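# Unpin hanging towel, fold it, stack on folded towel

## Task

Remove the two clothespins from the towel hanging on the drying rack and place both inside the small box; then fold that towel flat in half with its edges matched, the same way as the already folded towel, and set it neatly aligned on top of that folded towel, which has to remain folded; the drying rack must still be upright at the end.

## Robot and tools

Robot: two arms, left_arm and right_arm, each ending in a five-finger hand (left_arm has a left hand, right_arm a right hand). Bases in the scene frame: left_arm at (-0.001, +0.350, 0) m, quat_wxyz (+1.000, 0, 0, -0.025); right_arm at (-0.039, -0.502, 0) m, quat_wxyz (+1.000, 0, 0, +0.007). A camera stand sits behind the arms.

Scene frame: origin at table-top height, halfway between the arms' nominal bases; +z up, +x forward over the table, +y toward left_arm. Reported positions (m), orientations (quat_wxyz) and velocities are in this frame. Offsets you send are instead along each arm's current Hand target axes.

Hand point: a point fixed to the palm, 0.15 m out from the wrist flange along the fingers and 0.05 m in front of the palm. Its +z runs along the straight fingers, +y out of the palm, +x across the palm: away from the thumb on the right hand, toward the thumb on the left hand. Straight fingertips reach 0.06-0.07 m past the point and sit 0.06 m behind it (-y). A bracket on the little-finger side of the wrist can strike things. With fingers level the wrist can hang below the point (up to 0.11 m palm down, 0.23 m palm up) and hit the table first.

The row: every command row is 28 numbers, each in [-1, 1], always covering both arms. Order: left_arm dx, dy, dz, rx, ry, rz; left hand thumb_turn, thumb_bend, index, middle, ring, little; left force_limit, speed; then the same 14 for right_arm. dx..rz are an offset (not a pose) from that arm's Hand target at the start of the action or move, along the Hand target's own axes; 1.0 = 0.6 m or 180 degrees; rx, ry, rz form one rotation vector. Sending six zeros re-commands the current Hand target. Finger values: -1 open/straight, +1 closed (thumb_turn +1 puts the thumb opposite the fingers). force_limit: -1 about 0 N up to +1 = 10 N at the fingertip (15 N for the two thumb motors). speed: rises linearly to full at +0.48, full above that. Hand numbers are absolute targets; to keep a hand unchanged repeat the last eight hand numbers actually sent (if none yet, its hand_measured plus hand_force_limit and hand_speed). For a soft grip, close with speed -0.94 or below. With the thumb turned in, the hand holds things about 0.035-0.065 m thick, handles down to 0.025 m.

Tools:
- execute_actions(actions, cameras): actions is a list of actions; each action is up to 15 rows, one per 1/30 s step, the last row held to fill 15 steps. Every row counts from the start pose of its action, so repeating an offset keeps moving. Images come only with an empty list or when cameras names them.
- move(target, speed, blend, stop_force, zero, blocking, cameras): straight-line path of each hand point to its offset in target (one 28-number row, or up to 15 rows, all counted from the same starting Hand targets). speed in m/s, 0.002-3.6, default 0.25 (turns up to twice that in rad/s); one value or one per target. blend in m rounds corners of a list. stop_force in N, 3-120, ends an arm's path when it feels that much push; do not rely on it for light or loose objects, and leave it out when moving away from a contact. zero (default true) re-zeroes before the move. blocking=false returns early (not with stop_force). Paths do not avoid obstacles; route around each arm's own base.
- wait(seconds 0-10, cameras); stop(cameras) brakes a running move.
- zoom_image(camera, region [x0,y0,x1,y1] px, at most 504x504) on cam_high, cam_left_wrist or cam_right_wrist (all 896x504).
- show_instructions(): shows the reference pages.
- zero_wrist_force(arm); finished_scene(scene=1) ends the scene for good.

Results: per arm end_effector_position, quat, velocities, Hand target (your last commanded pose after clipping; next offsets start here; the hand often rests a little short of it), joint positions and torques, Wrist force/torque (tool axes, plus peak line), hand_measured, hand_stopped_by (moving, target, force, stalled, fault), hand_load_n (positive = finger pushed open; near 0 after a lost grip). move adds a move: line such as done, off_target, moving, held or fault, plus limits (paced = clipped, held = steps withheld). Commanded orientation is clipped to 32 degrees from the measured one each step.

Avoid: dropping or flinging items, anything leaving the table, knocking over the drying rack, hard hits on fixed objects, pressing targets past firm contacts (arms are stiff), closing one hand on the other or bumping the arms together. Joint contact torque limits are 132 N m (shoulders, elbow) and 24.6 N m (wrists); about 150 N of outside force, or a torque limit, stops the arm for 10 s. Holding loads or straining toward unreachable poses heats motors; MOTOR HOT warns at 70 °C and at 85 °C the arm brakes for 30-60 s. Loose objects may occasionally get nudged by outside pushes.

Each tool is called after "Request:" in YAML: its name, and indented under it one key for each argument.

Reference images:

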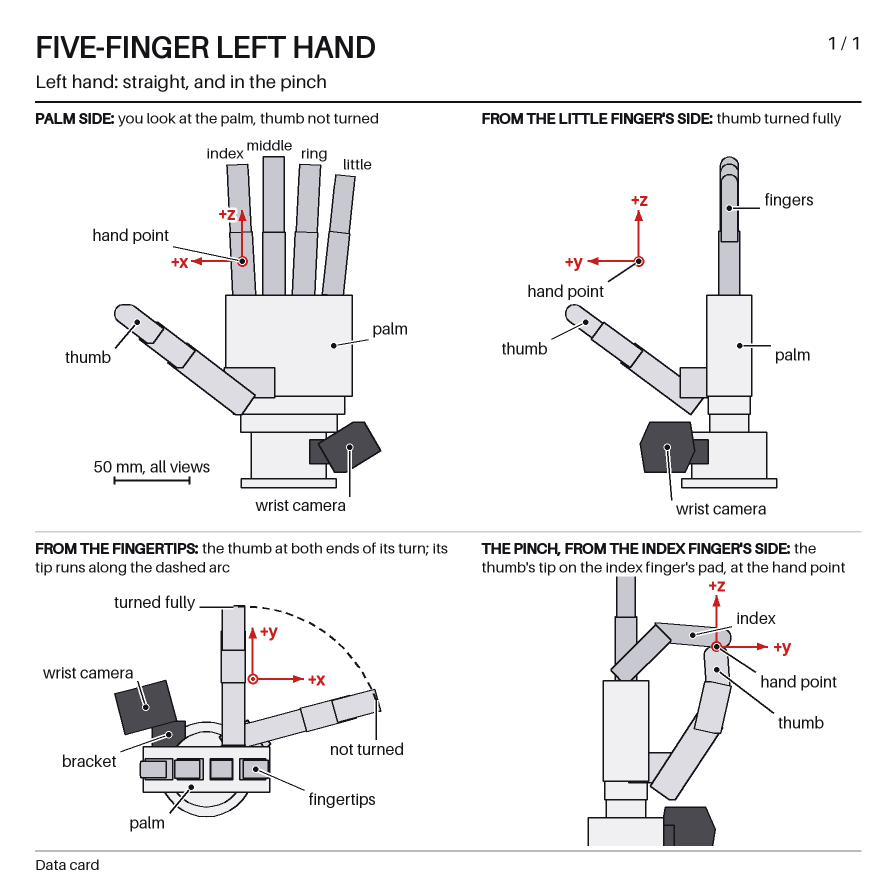

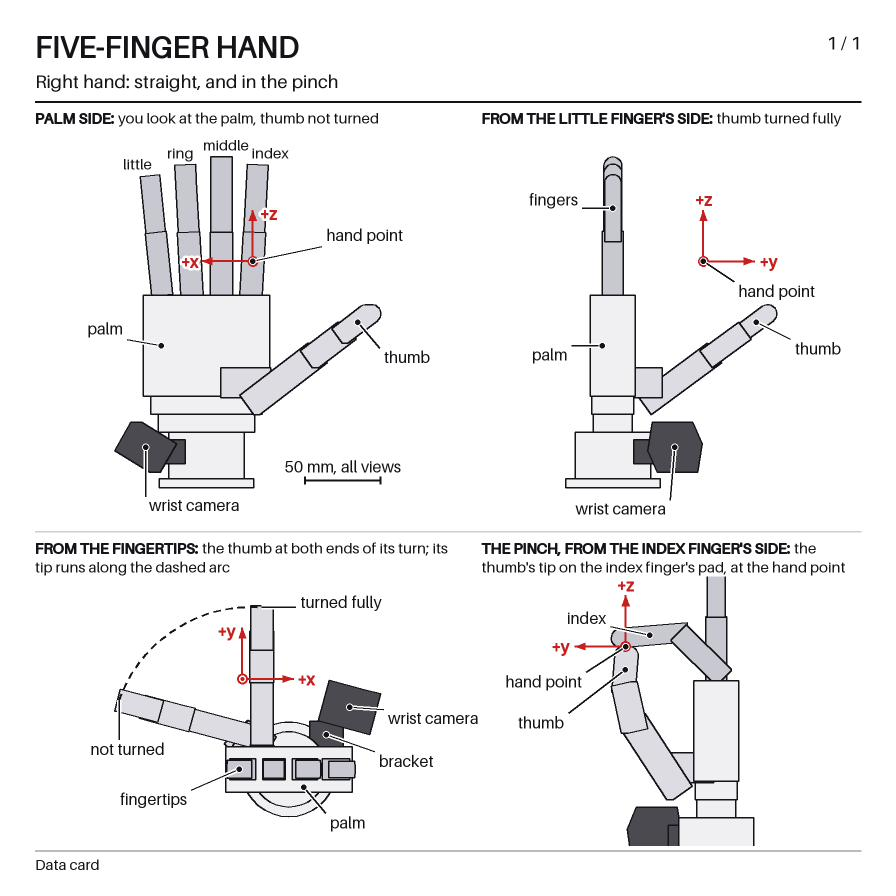

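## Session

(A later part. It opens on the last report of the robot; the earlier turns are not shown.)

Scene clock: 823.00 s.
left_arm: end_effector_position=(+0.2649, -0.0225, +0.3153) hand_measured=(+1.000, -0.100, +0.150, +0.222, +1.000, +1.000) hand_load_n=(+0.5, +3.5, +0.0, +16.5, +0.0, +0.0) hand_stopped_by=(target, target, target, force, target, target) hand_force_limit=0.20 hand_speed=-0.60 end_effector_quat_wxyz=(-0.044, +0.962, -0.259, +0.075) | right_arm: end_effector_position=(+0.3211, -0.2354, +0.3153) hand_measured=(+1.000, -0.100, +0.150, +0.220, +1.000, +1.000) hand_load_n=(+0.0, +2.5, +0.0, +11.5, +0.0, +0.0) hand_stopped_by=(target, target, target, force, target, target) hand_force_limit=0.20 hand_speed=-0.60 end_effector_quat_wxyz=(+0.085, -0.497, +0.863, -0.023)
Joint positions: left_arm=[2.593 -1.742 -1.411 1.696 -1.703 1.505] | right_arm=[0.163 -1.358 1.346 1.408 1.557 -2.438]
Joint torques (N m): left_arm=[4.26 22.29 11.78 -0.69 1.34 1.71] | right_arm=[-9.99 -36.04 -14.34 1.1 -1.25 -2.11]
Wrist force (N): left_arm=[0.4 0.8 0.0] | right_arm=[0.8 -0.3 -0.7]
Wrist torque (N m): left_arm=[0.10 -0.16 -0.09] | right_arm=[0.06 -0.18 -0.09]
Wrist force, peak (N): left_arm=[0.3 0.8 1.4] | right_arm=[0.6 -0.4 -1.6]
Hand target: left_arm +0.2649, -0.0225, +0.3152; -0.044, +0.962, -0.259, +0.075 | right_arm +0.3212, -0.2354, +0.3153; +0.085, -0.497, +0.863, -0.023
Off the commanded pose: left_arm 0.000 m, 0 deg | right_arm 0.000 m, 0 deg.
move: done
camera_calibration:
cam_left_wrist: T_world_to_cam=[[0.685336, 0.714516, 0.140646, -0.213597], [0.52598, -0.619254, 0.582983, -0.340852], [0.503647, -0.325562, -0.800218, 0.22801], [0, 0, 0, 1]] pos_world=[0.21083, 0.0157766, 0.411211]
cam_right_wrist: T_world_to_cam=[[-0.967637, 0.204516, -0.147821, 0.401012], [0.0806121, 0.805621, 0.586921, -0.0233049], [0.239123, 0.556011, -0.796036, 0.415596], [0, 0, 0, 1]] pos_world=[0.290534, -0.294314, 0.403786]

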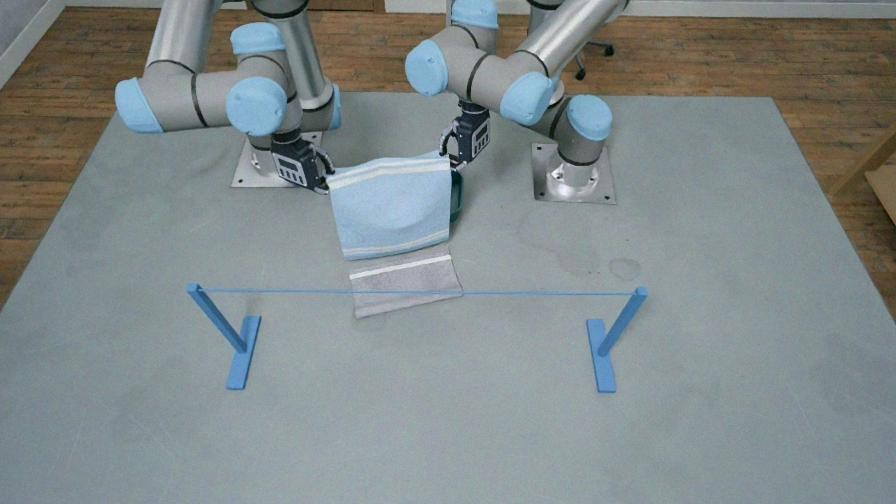

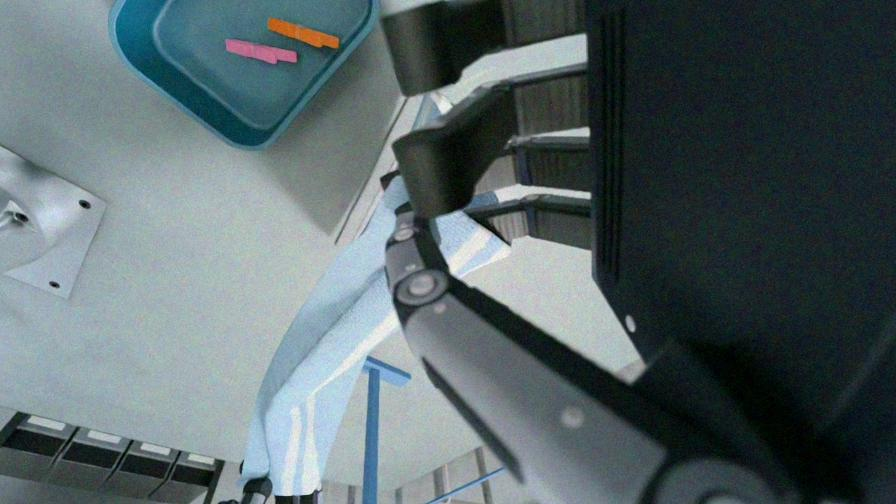

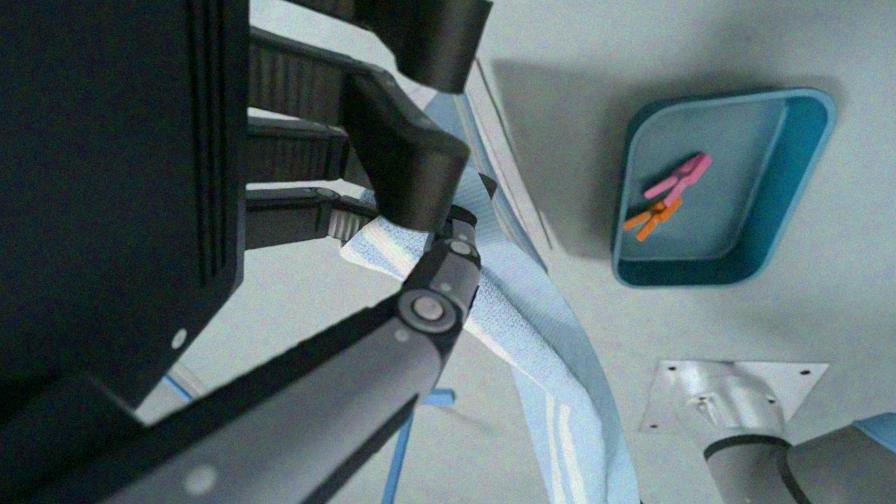

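Request:
move:
  target: [-0.00709, 0.0072, 0.05746, 0, 0, 0, 1, -0.1, 0.15, 0.5, 1, 1, 0.2, -0.6, 0.00723, 0.00725, 0.05738, 0, 0, 0, 1, -0.1, 0.15, 0.5, 1, 1, 0.2, -0.6]
  speed: 0.08
  cameras: ["all"]

Request:
zoom_image:
  camera: "cam_right_wrist"
  region: [380, 0, 680, 300]

Request:
zoom_image:
  camera: "cam_left_wrist"
  region: [240, 0, 540, 300]

Request:
zoom_image:
  camera: "cam_high"
  region: [230, 80, 530, 340]

Scene clock: 833.83 s.
left_arm: end_effector_position=(+0.2649, -0.0225, +0.2802) hand_measured=(+1.000, -0.100, +0.150, +0.222, +1.000, +1.000) hand_load_n=(+0.5, +3.5, +0.5, +16.5, +0.0, +0.0) hand_stopped_by=(target, target, target, force, target, target) hand_force_limit=0.20 hand_speed=-0.60 end_effector_quat_wxyz=(-0.044, +0.962, -0.259, +0.075) | right_arm: end_effector_position=(+0.3211, -0.2355, +0.2803) hand_measured=(+1.000, -0.100, +0.150, +0.220, +1.000, +1.000) hand_load_n=(+0.0, +2.5, +0.0, +11.5, +0.0, +0.0) hand_stopped_by=(target, target, target, force, target, target) hand_force_limit=0.20 hand_speed=-0.60 end_effector_quat_wxyz=(+0.084, -0.497, +0.863, -0.023)
Joint positions: left_arm=[2.593 -1.747 -1.495 1.785 -1.703 1.505] | right_arm=[0.163 -1.355 1.432 1.319 1.557 -2.438]
Joint torques (N m): left_arm=[-3.63 32.34 18.97 -2.49 -0.83 -0.9] | right_arm=[-11.22 -37.19 -19.72 1.98 -1.05 -2.47]
Wrist force (N): left_arm=[0.3 0.8 0.1] | right_arm=[1.0 0.1 -0.5]
Wrist torque (N m): left_arm=[0.09 -0.12 -0.10] | right_arm=[0.11 -0.20 -0.04]
Wrist force, peak (N): left_arm=[0.7 0.9 0.1] | right_arm=[0.8 -0.6 -1.1]
Hand target: left_arm +0.2649, -0.0225, +0.2802; -0.044, +0.962, -0.259, +0.075 | right_arm +0.3212, -0.2355, +0.2803; +0.085, -0.497, +0.863, -0.023
Off the commanded pose: left_arm 0.000 m, 0 deg | right_arm 0.000 m, 0 deg.
move: done
camera_calibration:
cam_left_wrist: T_world_to_cam=[[0.685429, 0.714447, 0.140545, -0.208641], [0.526039, -0.619331, 0.582848, -0.32035], [0.503458, -0.325569, -0.800334, 0.200006], [0, 0, 0, 1]] pos_world=[0.210831, 0.0157763, 0.37611]
cam_right_wrist: T_world_to_cam=[[-0.967644, 0.204611, -0.147644, 0.395788], [0.0808209, 0.805666, 0.586831, -0.00271728], [0.239024, 0.555911, -0.796135, 0.387691], [0, 0, 0, 1]] pos_world=[0.290534, -0.294315, 0.368685]

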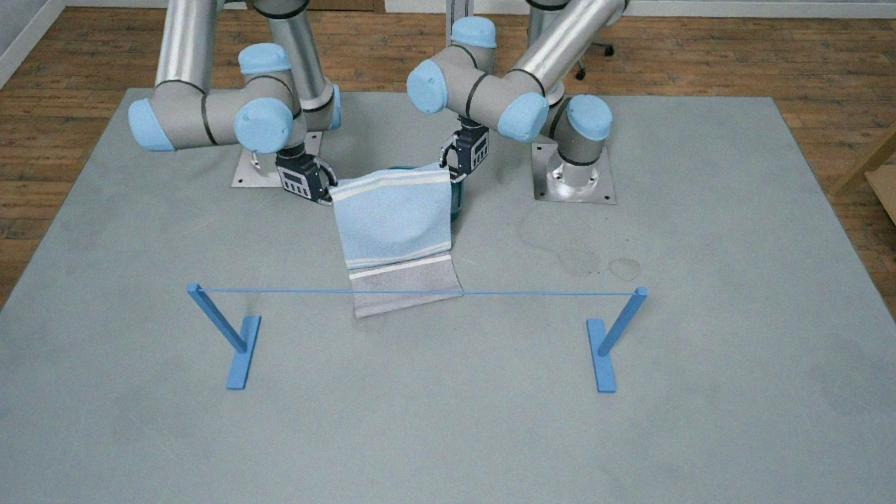

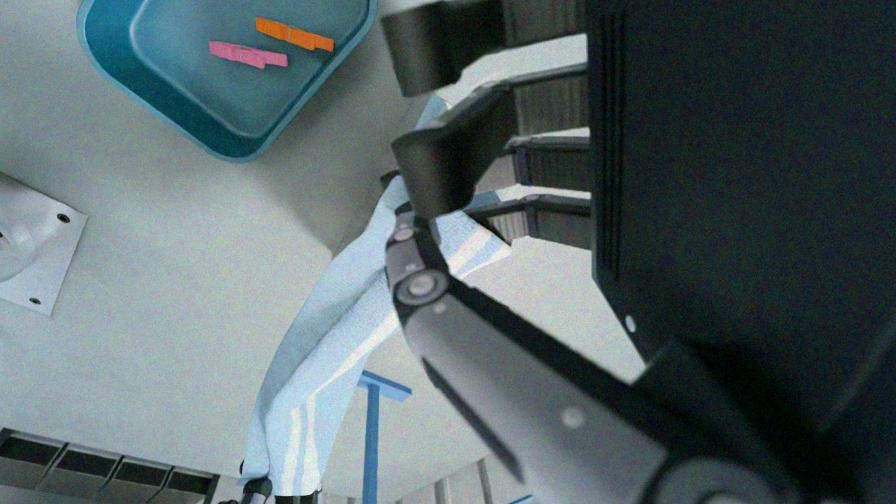

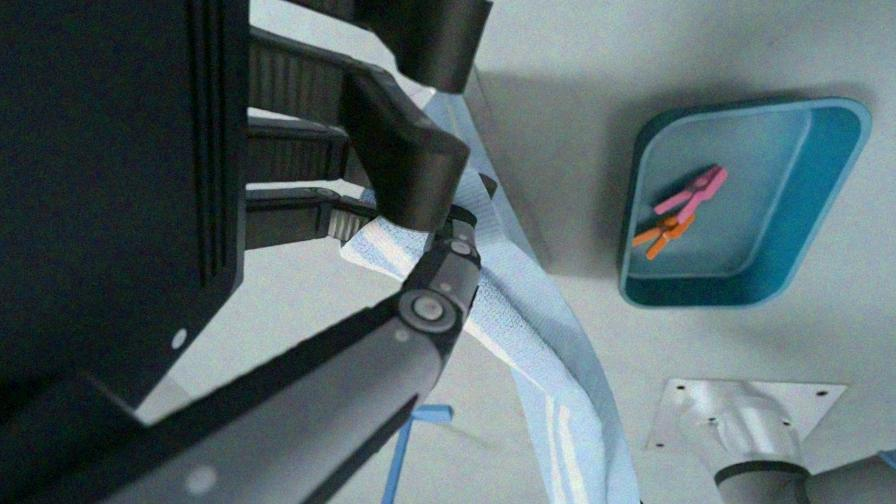

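Scaled by 1.680 from the camera's 896x504 image, which has a finer 1280x720 frame.

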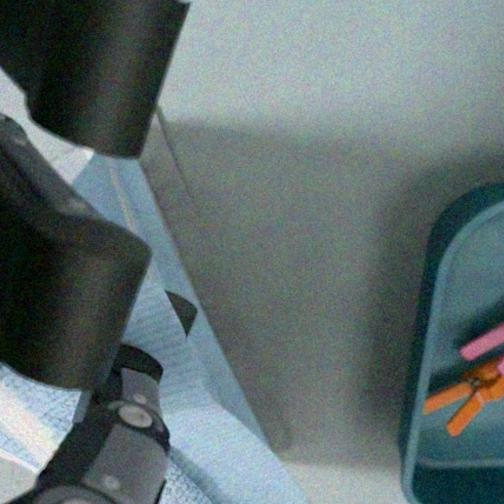

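Scaled by 1.680 from the camera's 896x504 image, which has a finer 1280x720 frame.

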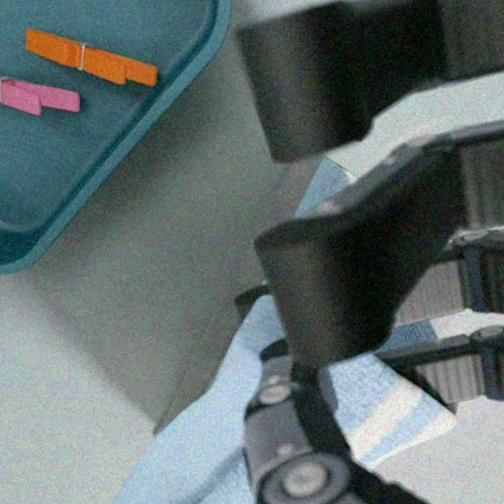

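Scaled by 1.680 from the camera's 896x504 image, which has a finer 1280x720 frame.

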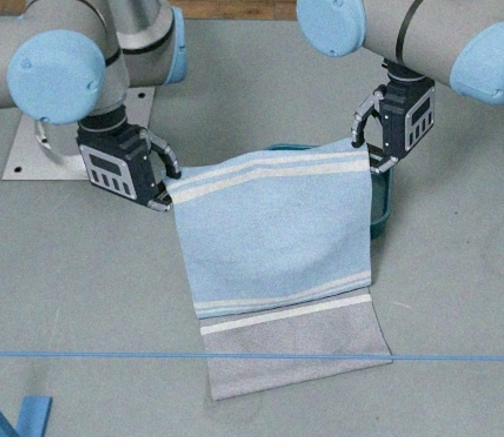

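Request:
zoom_image:
  camera: "cam_right_wrist"
  region: [470, 190, 620, 310]

Request:
zoom_image:
  camera: "cam_left_wrist"
  region: [310, 190, 430, 290]

Request:
zoom_image:
  camera: "cam_high"
  region: [320, 230, 480, 330]

Scaled by 3.360 from the camera's 896x504 image, which has a finer 1280x720 frame.

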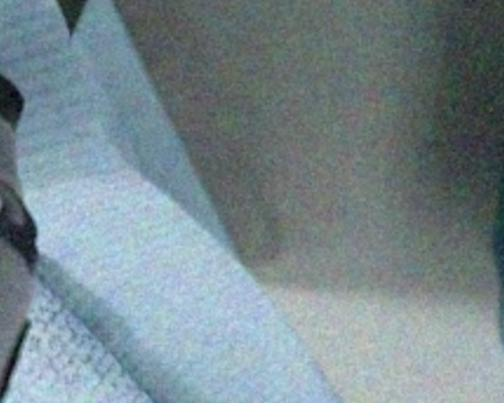

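Scaled by 4.200 from the camera's 896x504 image, which has a finer 1280x720 frame.

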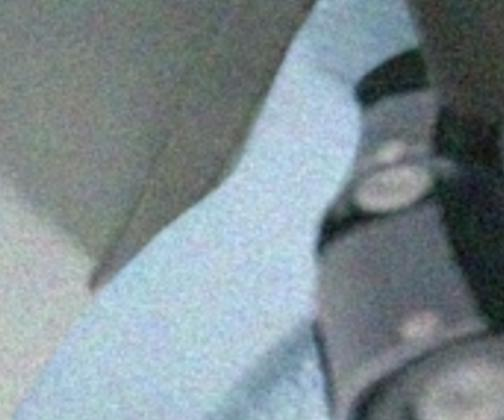

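Scaled by 3.150 from the camera's 896x504 image, which has a finer 1280x720 frame.

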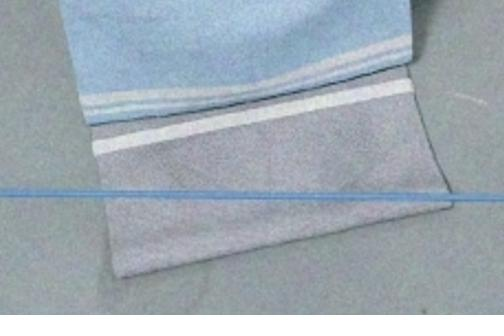

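Request:
move:
  target: [0.0162, -0.01645, -0.13133, 0, 0, 0, 1, -0.1, 0.15, 0.5, 1, 1, 0.2, -0.6, -0.01652, -0.01656, -0.13115, 0, 0, 0, 1, -0.1, 0.15, 0.5, 1, 1, 0.2, -0.6]
  speed: 0.12
  cameras: ["all"]

Request:
zoom_image:
  camera: "cam_high"
  region: [330, 230, 480, 330]

Request:
zoom_image:
  camera: "cam_right_wrist"
  region: [450, 20, 600, 320]

Request:
zoom_image:
  camera: "cam_left_wrist"
  region: [310, 80, 460, 280]

Scene clock: 869.50 s.
left_arm: end_effector_position=(+0.2649, -0.0225, +0.3601) hand_measured=(+1.000, -0.100, +0.150, +0.222, +1.000, +1.000) hand_load_n=(+1.0, +3.5, +0.0, +16.5, +0.0, +0.0) hand_stopped_by=(target, target, target, force, target, target) hand_force_limit=0.20 hand_speed=-0.60 end_effector_quat_wxyz=(-0.044, +0.962, -0.259, +0.075) | right_arm: end_effector_position=(+0.3213, -0.2355, +0.3601) hand_measured=(+1.000, -0.100, +0.150, +0.220, +1.000, +1.000) hand_load_n=(+0.5, +2.5, +0.0, +11.5, +0.0, +0.0) hand_stopped_by=(target, target, target, force, target, target) hand_force_limit=0.20 hand_speed=-0.60 end_effector_quat_wxyz=(+0.084, -0.497, +0.863, -0.023)
Joint positions: left_arm=[2.593 -1.747 -1.291 1.581 -1.703 1.505] | right_arm=[0.163 -1.35 1.222 1.525 1.557 -2.438]
Joint torques (N m): left_arm=[-4.1 32.47 28.6 -4.29 -1.45 -1.3] | right_arm=[8.87 -40.04 -31.37 4.07 1.57 0.72]
Wrist force (N): left_arm=[0.7 0.4 0.1] | right_arm=[1.1 -0.1 -0.7]
Wrist torque (N m): left_arm=[0.00 -0.19 -0.06] | right_arm=[0.08 -0.23 -0.04]
Wrist force, peak (N): left_arm=[0.1 0.8 1.6] | right_arm=[0.7 -0.1 -1.9]
Hand target: left_arm +0.2649, -0.0225, +0.3602; -0.044, +0.962, -0.259, +0.075 | right_arm +0.3212, -0.2354, +0.3602; +0.085, -0.497, +0.863, -0.023
Off the commanded pose: left_arm 0.000 m, 0 deg | right_arm 0.000 m, 0 deg.
move: done
camera_calibration:
cam_left_wrist: T_world_to_cam=[[0.685414, 0.714461, 0.140543, -0.219936], [0.525964, -0.619262, 0.582989, -0.367021], [0.503556, -0.325668, -0.800232, 0.263837], [0, 0, 0, 1]] pos_world=[0.21093, 0.0157767, 0.456011]
cam_right_wrist: T_world_to_cam=[[-0.967625, 0.204664, -0.147697, 0.407701], [0.0808132, 0.805614, 0.586904, -0.0496005], [0.239105, 0.555967, -0.796072, 0.451164], [0, 0, 0, 1]] pos_world=[0.290634, -0.294315, 0.448485]

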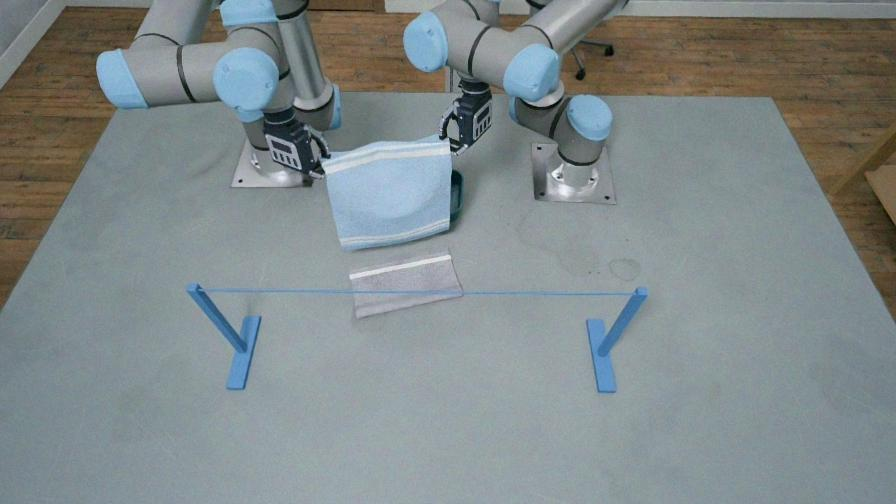

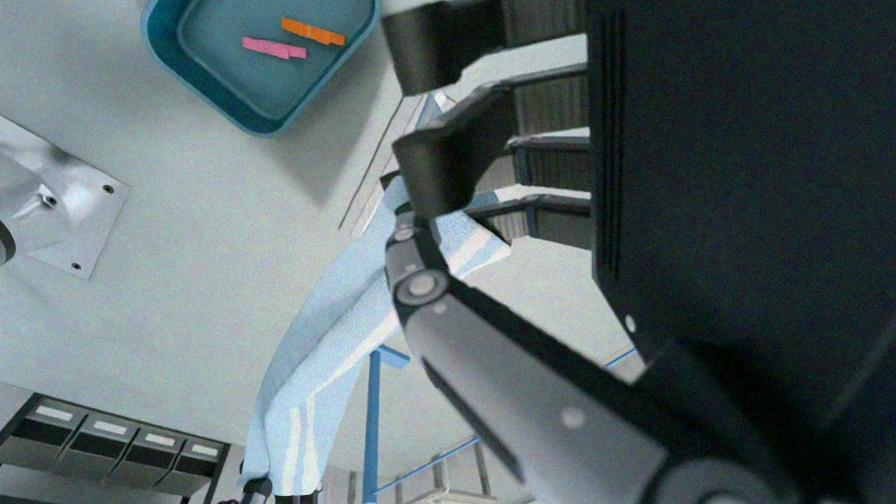

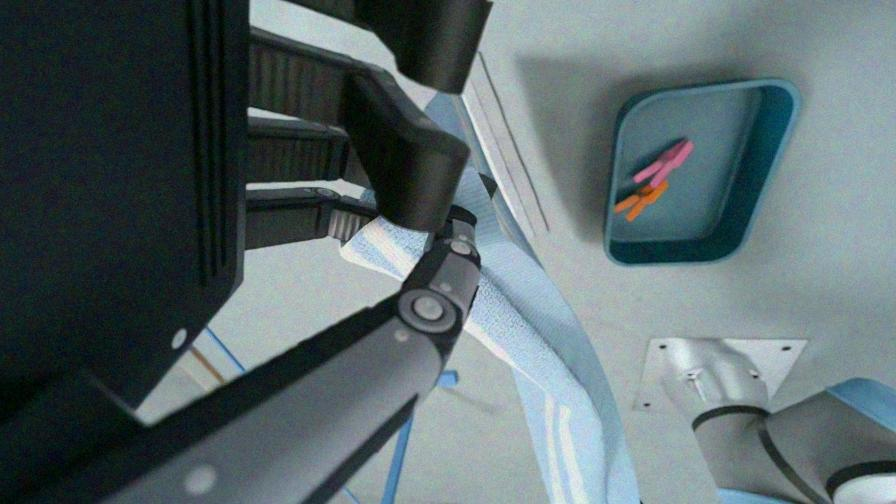

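Scaled by 3.360 from the camera's 896x504 image, which has a finer 1280x720 frame.

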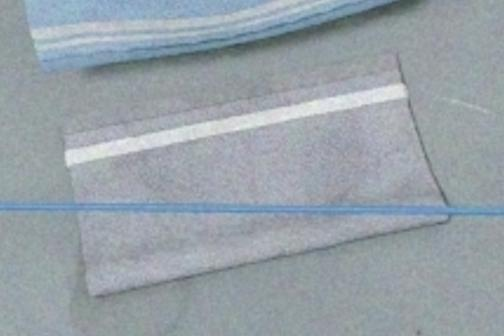

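Scaled by 1.680 from the camera's 896x504 image, which has a finer 1280x720 frame.

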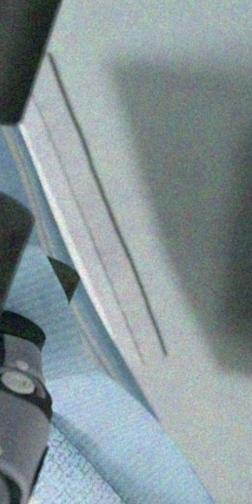

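Scaled by 2.520 from the camera's 896x504 image, which has a finer 1280x720 frame.

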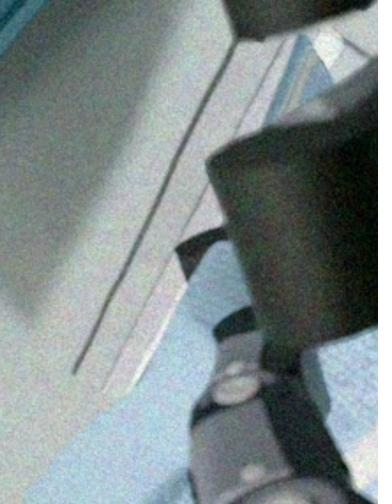

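Request:
zoom_image:
  camera: "cam_right_wrist"
  region: [460, 40, 560, 150]

Request:
zoom_image:
  camera: "cam_right_wrist"
  region: [500, 170, 580, 280]

Request:
zoom_image:
  camera: "cam_left_wrist"
  region: [380, 80, 460, 150]

Request:
zoom_image:
  camera: "cam_high"
  region: [410, 235, 470, 305]

Request:
zoom_image:
  camera: "cam_high"
  region: [340, 255, 400, 325]

Scaled by 4.582 from the camera's 896x504 image, which has a finer 1280x720 frame.

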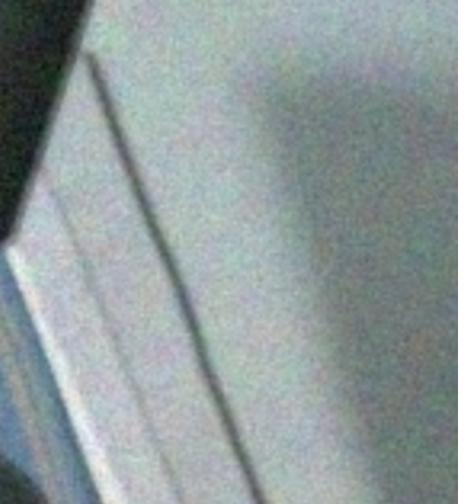

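Scaled by 4.582 from the camera's 896x504 image, which has a finer 1280x720 frame.

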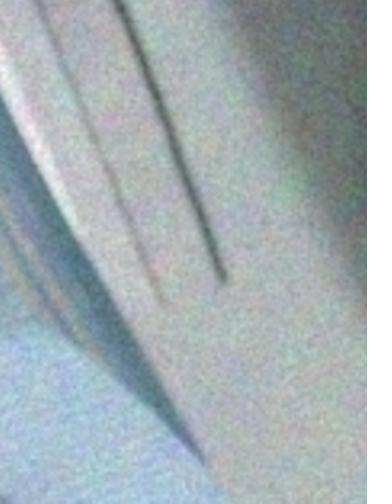

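Scaled by 6.300 from the camera's 896x504 image, which has a finer 1280x720 frame.

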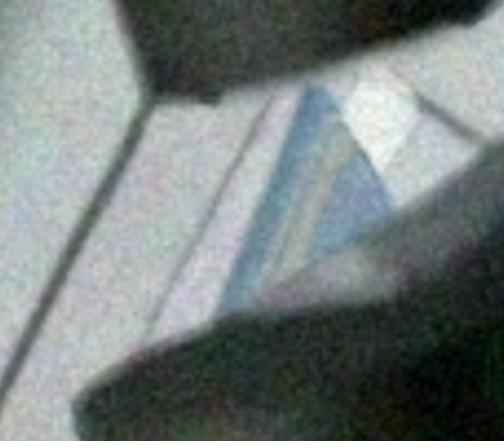

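Scaled by 7.200 from the camera's 896x504 image, which has a finer 1280x720 frame.

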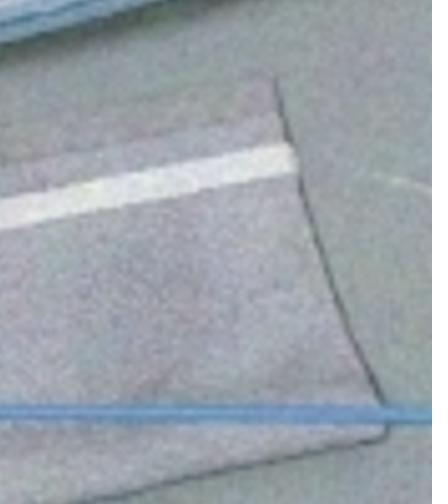

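Scaled by 7.200 from the camera's 896x504 image, which has a finer 1280x720 frame.

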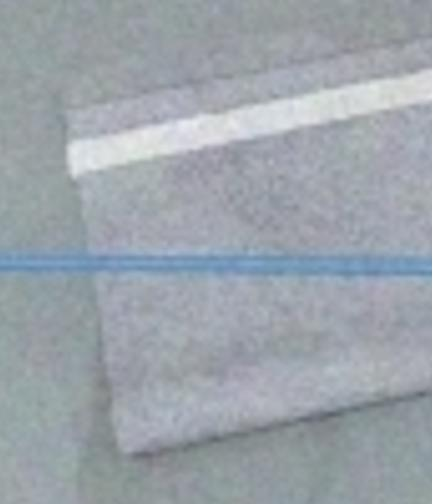

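Request:
zoom_image:
  camera: "cam_high"
  region: [330, 205, 480, 280]

Scaled by 3.360 from the camera's 896x504 image, which has a finer 1280x720 frame.

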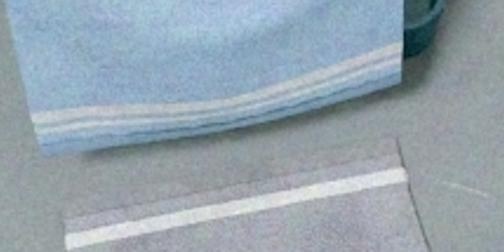

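Request:
move:
  target: [-0.0293, 0.0223, 0.1122, 0, 0, 0, 1, -0.1, 0.15, 0.5, 1, 1, 0.2, -0.6, 0.0225, 0.0297, 0.1118, 0, 0, 0, 1, -0.1, 0.15, 0.5, 1, 1, 0.2, -0.6]
  speed: 0.06
  cameras: ["all"]

Request:
zoom_image:
  camera: "cam_high"
  region: [330, 205, 480, 280]

Request:
zoom_image:
  camera: "cam_right_wrist"
  region: [470, 40, 590, 290]

Request:
zoom_image:
  camera: "cam_left_wrist"
  region: [310, 80, 460, 280]

Scene clock: 886.13 s.
left_arm: end_effector_position=(+0.2545, -0.0221, +0.2901) hand_measured=(+1.000, -0.100, +0.150, +0.222, +1.000, +1.000) hand_load_n=(+0.5, +3.5, +0.5, +16.5, +0.0, +0.0) hand_stopped_by=(target, target, target, force, target, target) hand_force_limit=0.20 hand_speed=-0.60 end_effector_quat_wxyz=(-0.044, +0.962, -0.259, +0.075) | right_arm: end_effector_position=(+0.3107, -0.2351, +0.2904) hand_measured=(+1.000, -0.100, +0.150, +0.220, +1.000, +1.000) hand_load_n=(+0.5, +2.5, +0.0, +11.5, +0.0, +0.0) hand_stopped_by=(target, target, target, force, target, target) hand_force_limit=0.20 hand_speed=-0.60 end_effector_quat_wxyz=(+0.085, -0.497, +0.863, -0.023)
Joint positions: left_arm=[2.577 -1.729 -1.491 1.761 -1.705 1.489] | right_arm=[0.169 -1.38 1.436 1.34 1.558 -2.432]
Joint torques (N m): left_arm=[2.55 31.03 20.55 -3.25 -1.24 1.41] | right_arm=[2.75 -26.92 -20.56 2.84 0.24 0.92]
Wrist force (N): left_arm=[0.2 0.8 0.1] | right_arm=[0.8 0.0 -0.8]
Wrist torque (N m): left_arm=[0.10 -0.11 -0.04] | right_arm=[0.11 -0.15 -0.07]
Wrist force, peak (N): left_arm=[1.0 0.7 0.1] | right_arm=[0.7 -0.4 -1.4]
Hand target: left_arm +0.2545, -0.0221, +0.2901; -0.044, +0.962, -0.259, +0.075 | right_arm +0.3107, -0.2351, +0.2903; +0.085, -0.497, +0.863, -0.023
Off the commanded pose: left_arm 0.000 m, 0 deg | right_arm 0.000 m, 0 deg.
move: done
camera_calibration:
cam_left_wrist: T_world_to_cam=[[0.685407, 0.71447, 0.140535, -0.203182], [0.525974, -0.619252, 0.582991, -0.320444], [0.503556, -0.325668, -0.800232, 0.213238], [0, 0, 0, 1]] pos_world=[0.20043, 0.0161767, 0.386011]
cam_right_wrist: T_world_to_cam=[[-0.967614, 0.20457, -0.147899, 0.387113], [0.0806096, 0.805617, 0.586928, -0.00811076], [0.239217, 0.555997, -0.796016, 0.397947], [0, 0, 0, 1]] pos_world=[0.280034, -0.293915, 0.378786]

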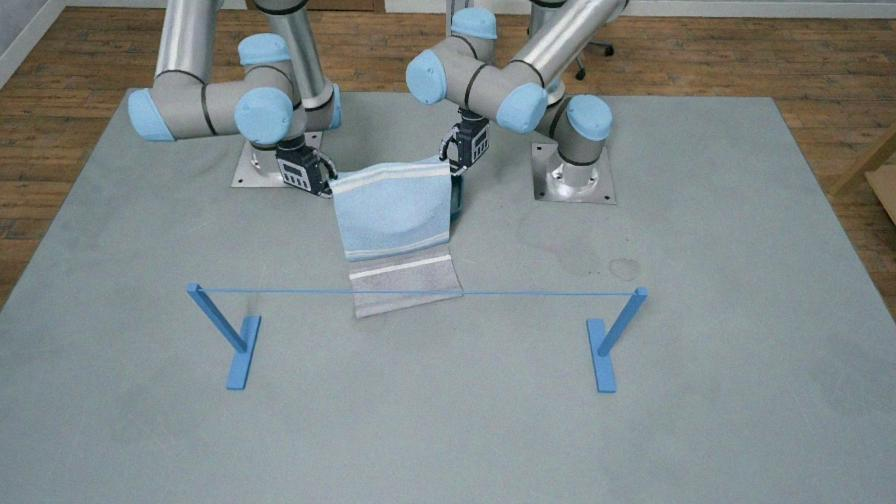

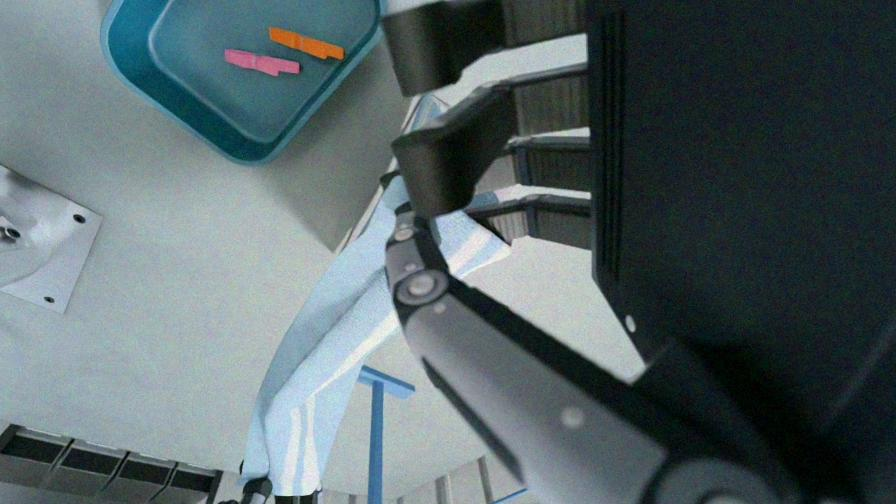

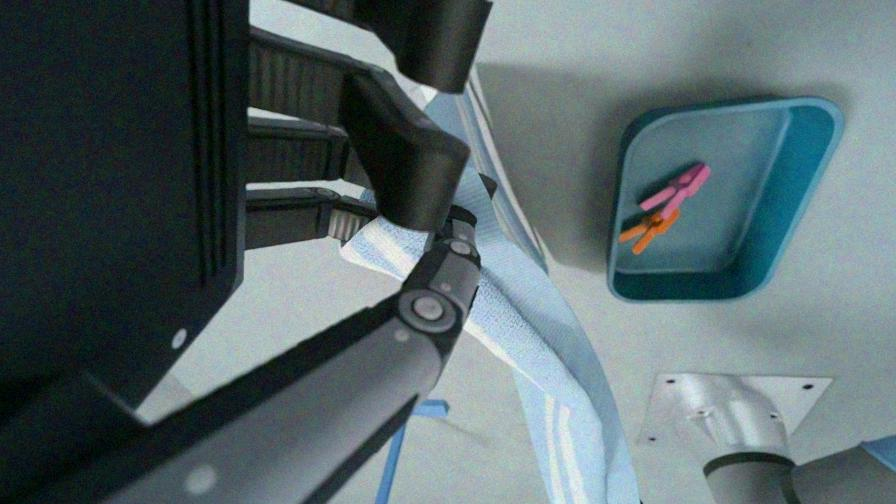

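Scaled by 3.360 from the camera's 896x504 image, which has a finer 1280x720 frame.

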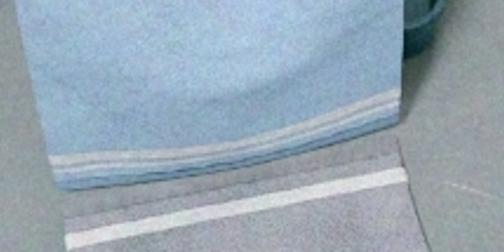

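Scaled by 2.016 from the camera's 896x504 image, which has a finer 1280x720 frame.

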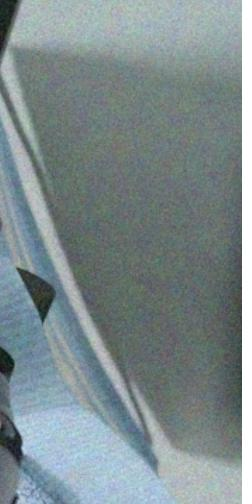

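Scaled by 2.520 from the camera's 896x504 image, which has a finer 1280x720 frame.

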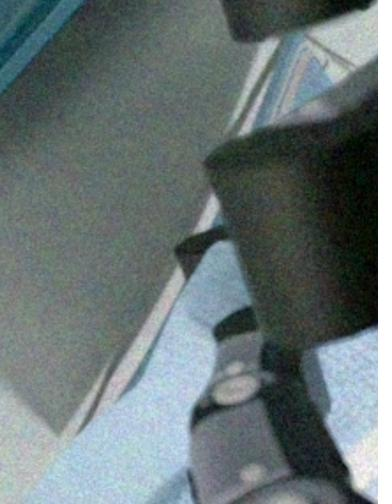

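Request:
move:
  target: [-0.0045, 0.0045, 0.0361, 0, 0, 0, 1, -0.1, 0.15, 0.5, 1, 1, 0.2, -0.6, 0.001, 0.001, 0.0369, 0, 0, 0, 1, -0.1, 0.15, 0.5, 1, 1, 0.2, -0.6]
  speed: 0.04
  cameras: ["all"]

Request:
zoom_image:
  camera: "cam_high"
  region: [330, 205, 480, 330]

Request:
zoom_image:
  camera: "cam_right_wrist"
  region: [470, 40, 590, 290]

Request:
zoom_image:
  camera: "cam_left_wrist"
  region: [310, 80, 460, 280]

Scene clock: 894.43 s.
left_arm: end_effector_position=(+0.2545, -0.0221, +0.2680) hand_measured=(+1.000, -0.100, +0.150, +0.222, +1.000, +1.000) hand_load_n=(+0.5, +3.0, +0.0, +16.5, +0.0, +0.0) hand_stopped_by=(target, target, target, force, target, target) hand_force_limit=0.20 hand_speed=-0.60 end_effector_quat_wxyz=(-0.044, +0.962, -0.259, +0.075) end_effector_velocity=(-0.001, +0.000, +0.002) end_effector_angular_velocity=(+0.000, +0.002, +0.000) | right_arm: end_effector_position=(+0.3136, -0.2343, +0.2682) hand_measured=(+1.000, -0.100, +0.150, +0.220, +1.000, +1.000) hand_load_n=(+0.5, +2.5, +0.0, +11.5, +0.0, +0.0) hand_stopped_by=(target, target, target, force, target, target) hand_force_limit=0.20 hand_speed=-0.60 end_effector_quat_wxyz=(+0.084, -0.497, +0.863, -0.023) end_effector_velocity=(-0.001, +0.000, +0.002) end_effector_angular_velocity=(+0.000, +0.001, +0.000)
Joint positions: left_arm=[2.578 -1.734 -1.542 1.817 -1.705 1.489] | right_arm=[0.17 -1.368 1.478 1.286 1.558 -2.432]
Joint velocities: left_arm=[0 0.001 0.003 -0.006 0.001 0] | right_arm=[0 -0.001 -0.003 0.005 0 0]
Joint torques (N m): left_arm=[7.29 30.29 27.33 -4.46 0.23 1.62] | right_arm=[10.48 -37.82 -29.71 4.26 1.2 2.15]
Wrist force (N): left_arm=[0.4 0.7 0.2] | right_arm=[0.8 -0.3 -0.4]
Wrist torque (N m): left_arm=[0.07 -0.14 -0.02] | right_arm=[0.06 -0.17 -0.11]
Wrist force, peak (N): left_arm=[0.3 0.9 0.2] | right_arm=[1.3 -0.3 -0.6]
Hand target: left_arm +0.2545, -0.0221, +0.2681; -0.044, +0.962, -0.259, +0.075 | right_arm +0.3136, -0.2343, +0.2683; +0.085, -0.497, +0.863, -0.023
Off the commanded pose: left_arm 0.000 m, 0 deg | right_arm 0.000 m, 0 deg.
move: done
camera_calibration:
cam_left_wrist: T_world_to_cam=[[0.685422, 0.714455, 0.140536, -0.200148], [0.526049, -0.619321, 0.58285, -0.307576], [0.503458, -0.325569, -0.800334, 0.195558], [0, 0, 0, 1]] pos_world=[0.200531, 0.0161763, 0.36391]
cam_right_wrist: T_world_to_cam=[[-0.967644, 0.204611, -0.147644, 0.386534], [0.0808209, 0.805666, 0.586831, 0.00404461], [0.239024, 0.555911, -0.796135, 0.379318], [0, 0, 0, 1]] pos_world=[0.283034, -0.293215, 0.356685]

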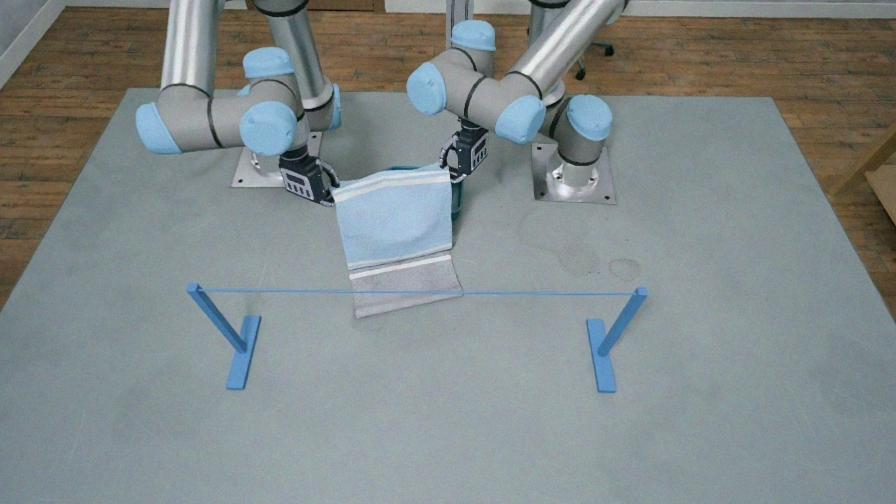

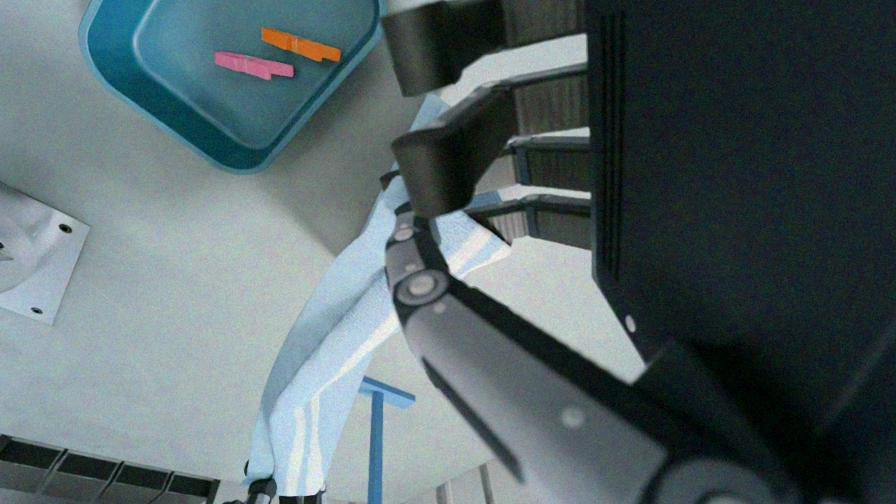

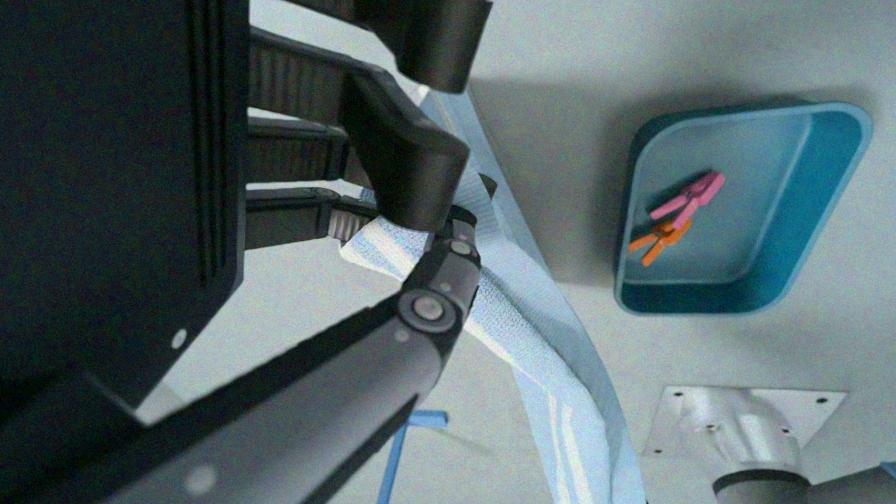

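Scaled by 3.360 from the camera's 896x504 image, which has a finer 1280x720 frame.

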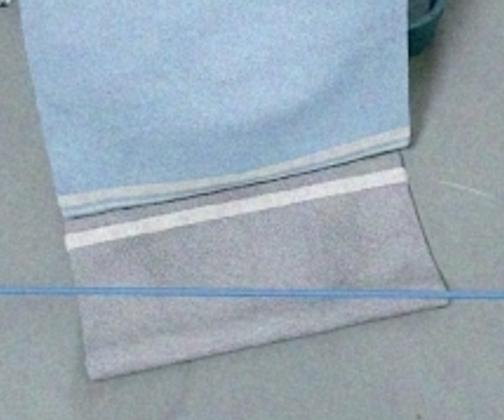

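Scaled by 2.016 from the camera's 896x504 image, which has a finer 1280x720 frame.

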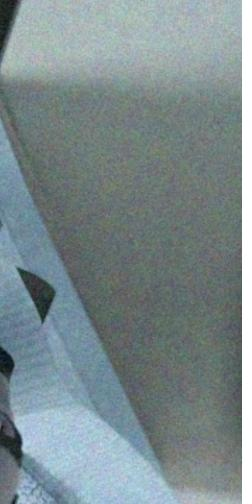

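Scaled by 2.520 from the camera's 896x504 image, which has a finer 1280x720 frame.

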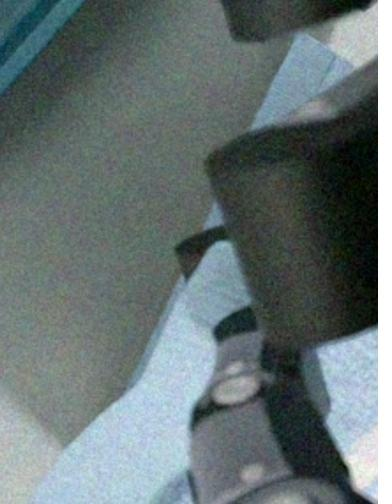

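Request:
zoom_image:
  camera: "cam_right_wrist"
  region: [500, 190, 600, 300]

Request:
zoom_image:
  camera: "cam_right_wrist"
  region: [430, 60, 530, 180]

Request:
zoom_image:
  camera: "cam_high"
  region: [420, 225, 480, 285]

Request:
zoom_image:
  camera: "cam_high"
  region: [335, 245, 395, 305]

Scaled by 4.582 from the camera's 896x504 image, which has a finer 1280x720 frame.

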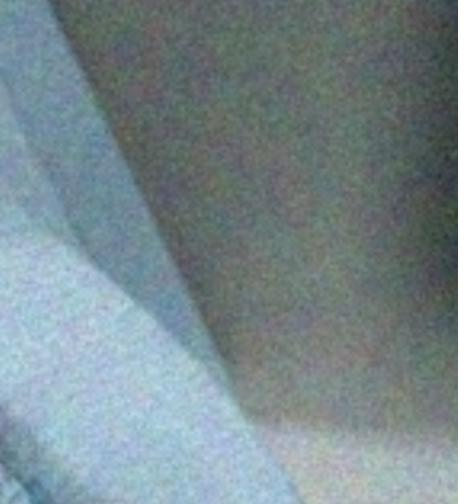

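Scaled by 4.200 from the camera's 896x504 image, which has a finer 1280x720 frame.

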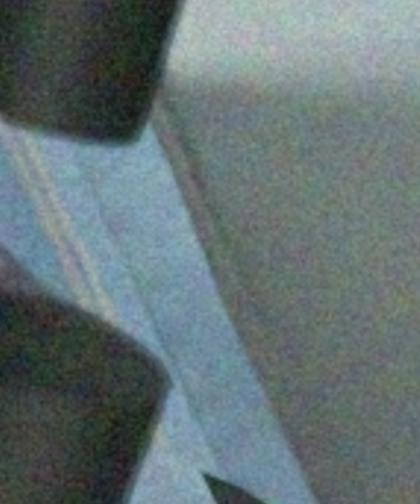

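Scaled by 8.400 from the camera's 896x504 image, which has a finer 1280x720 frame.

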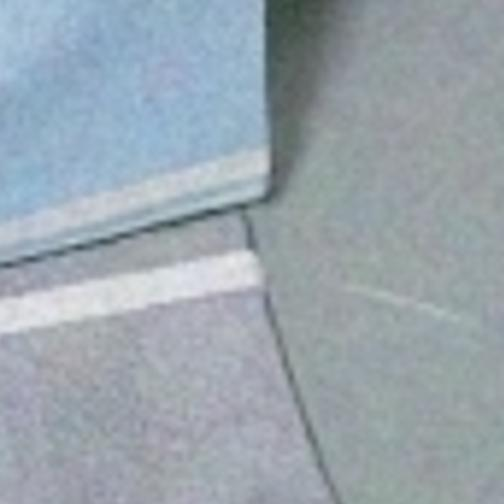

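Scaled by 8.400 from the camera's 896x504 image, which has a finer 1280x720 frame.

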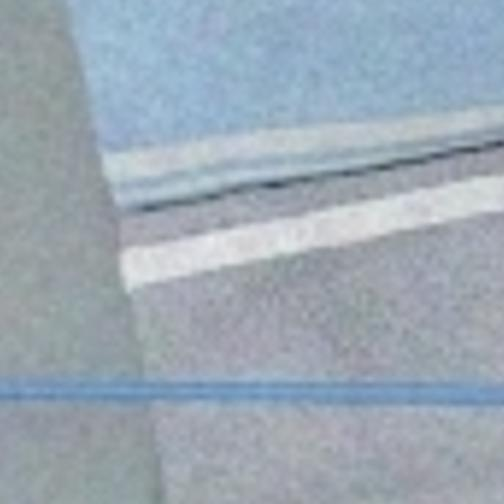

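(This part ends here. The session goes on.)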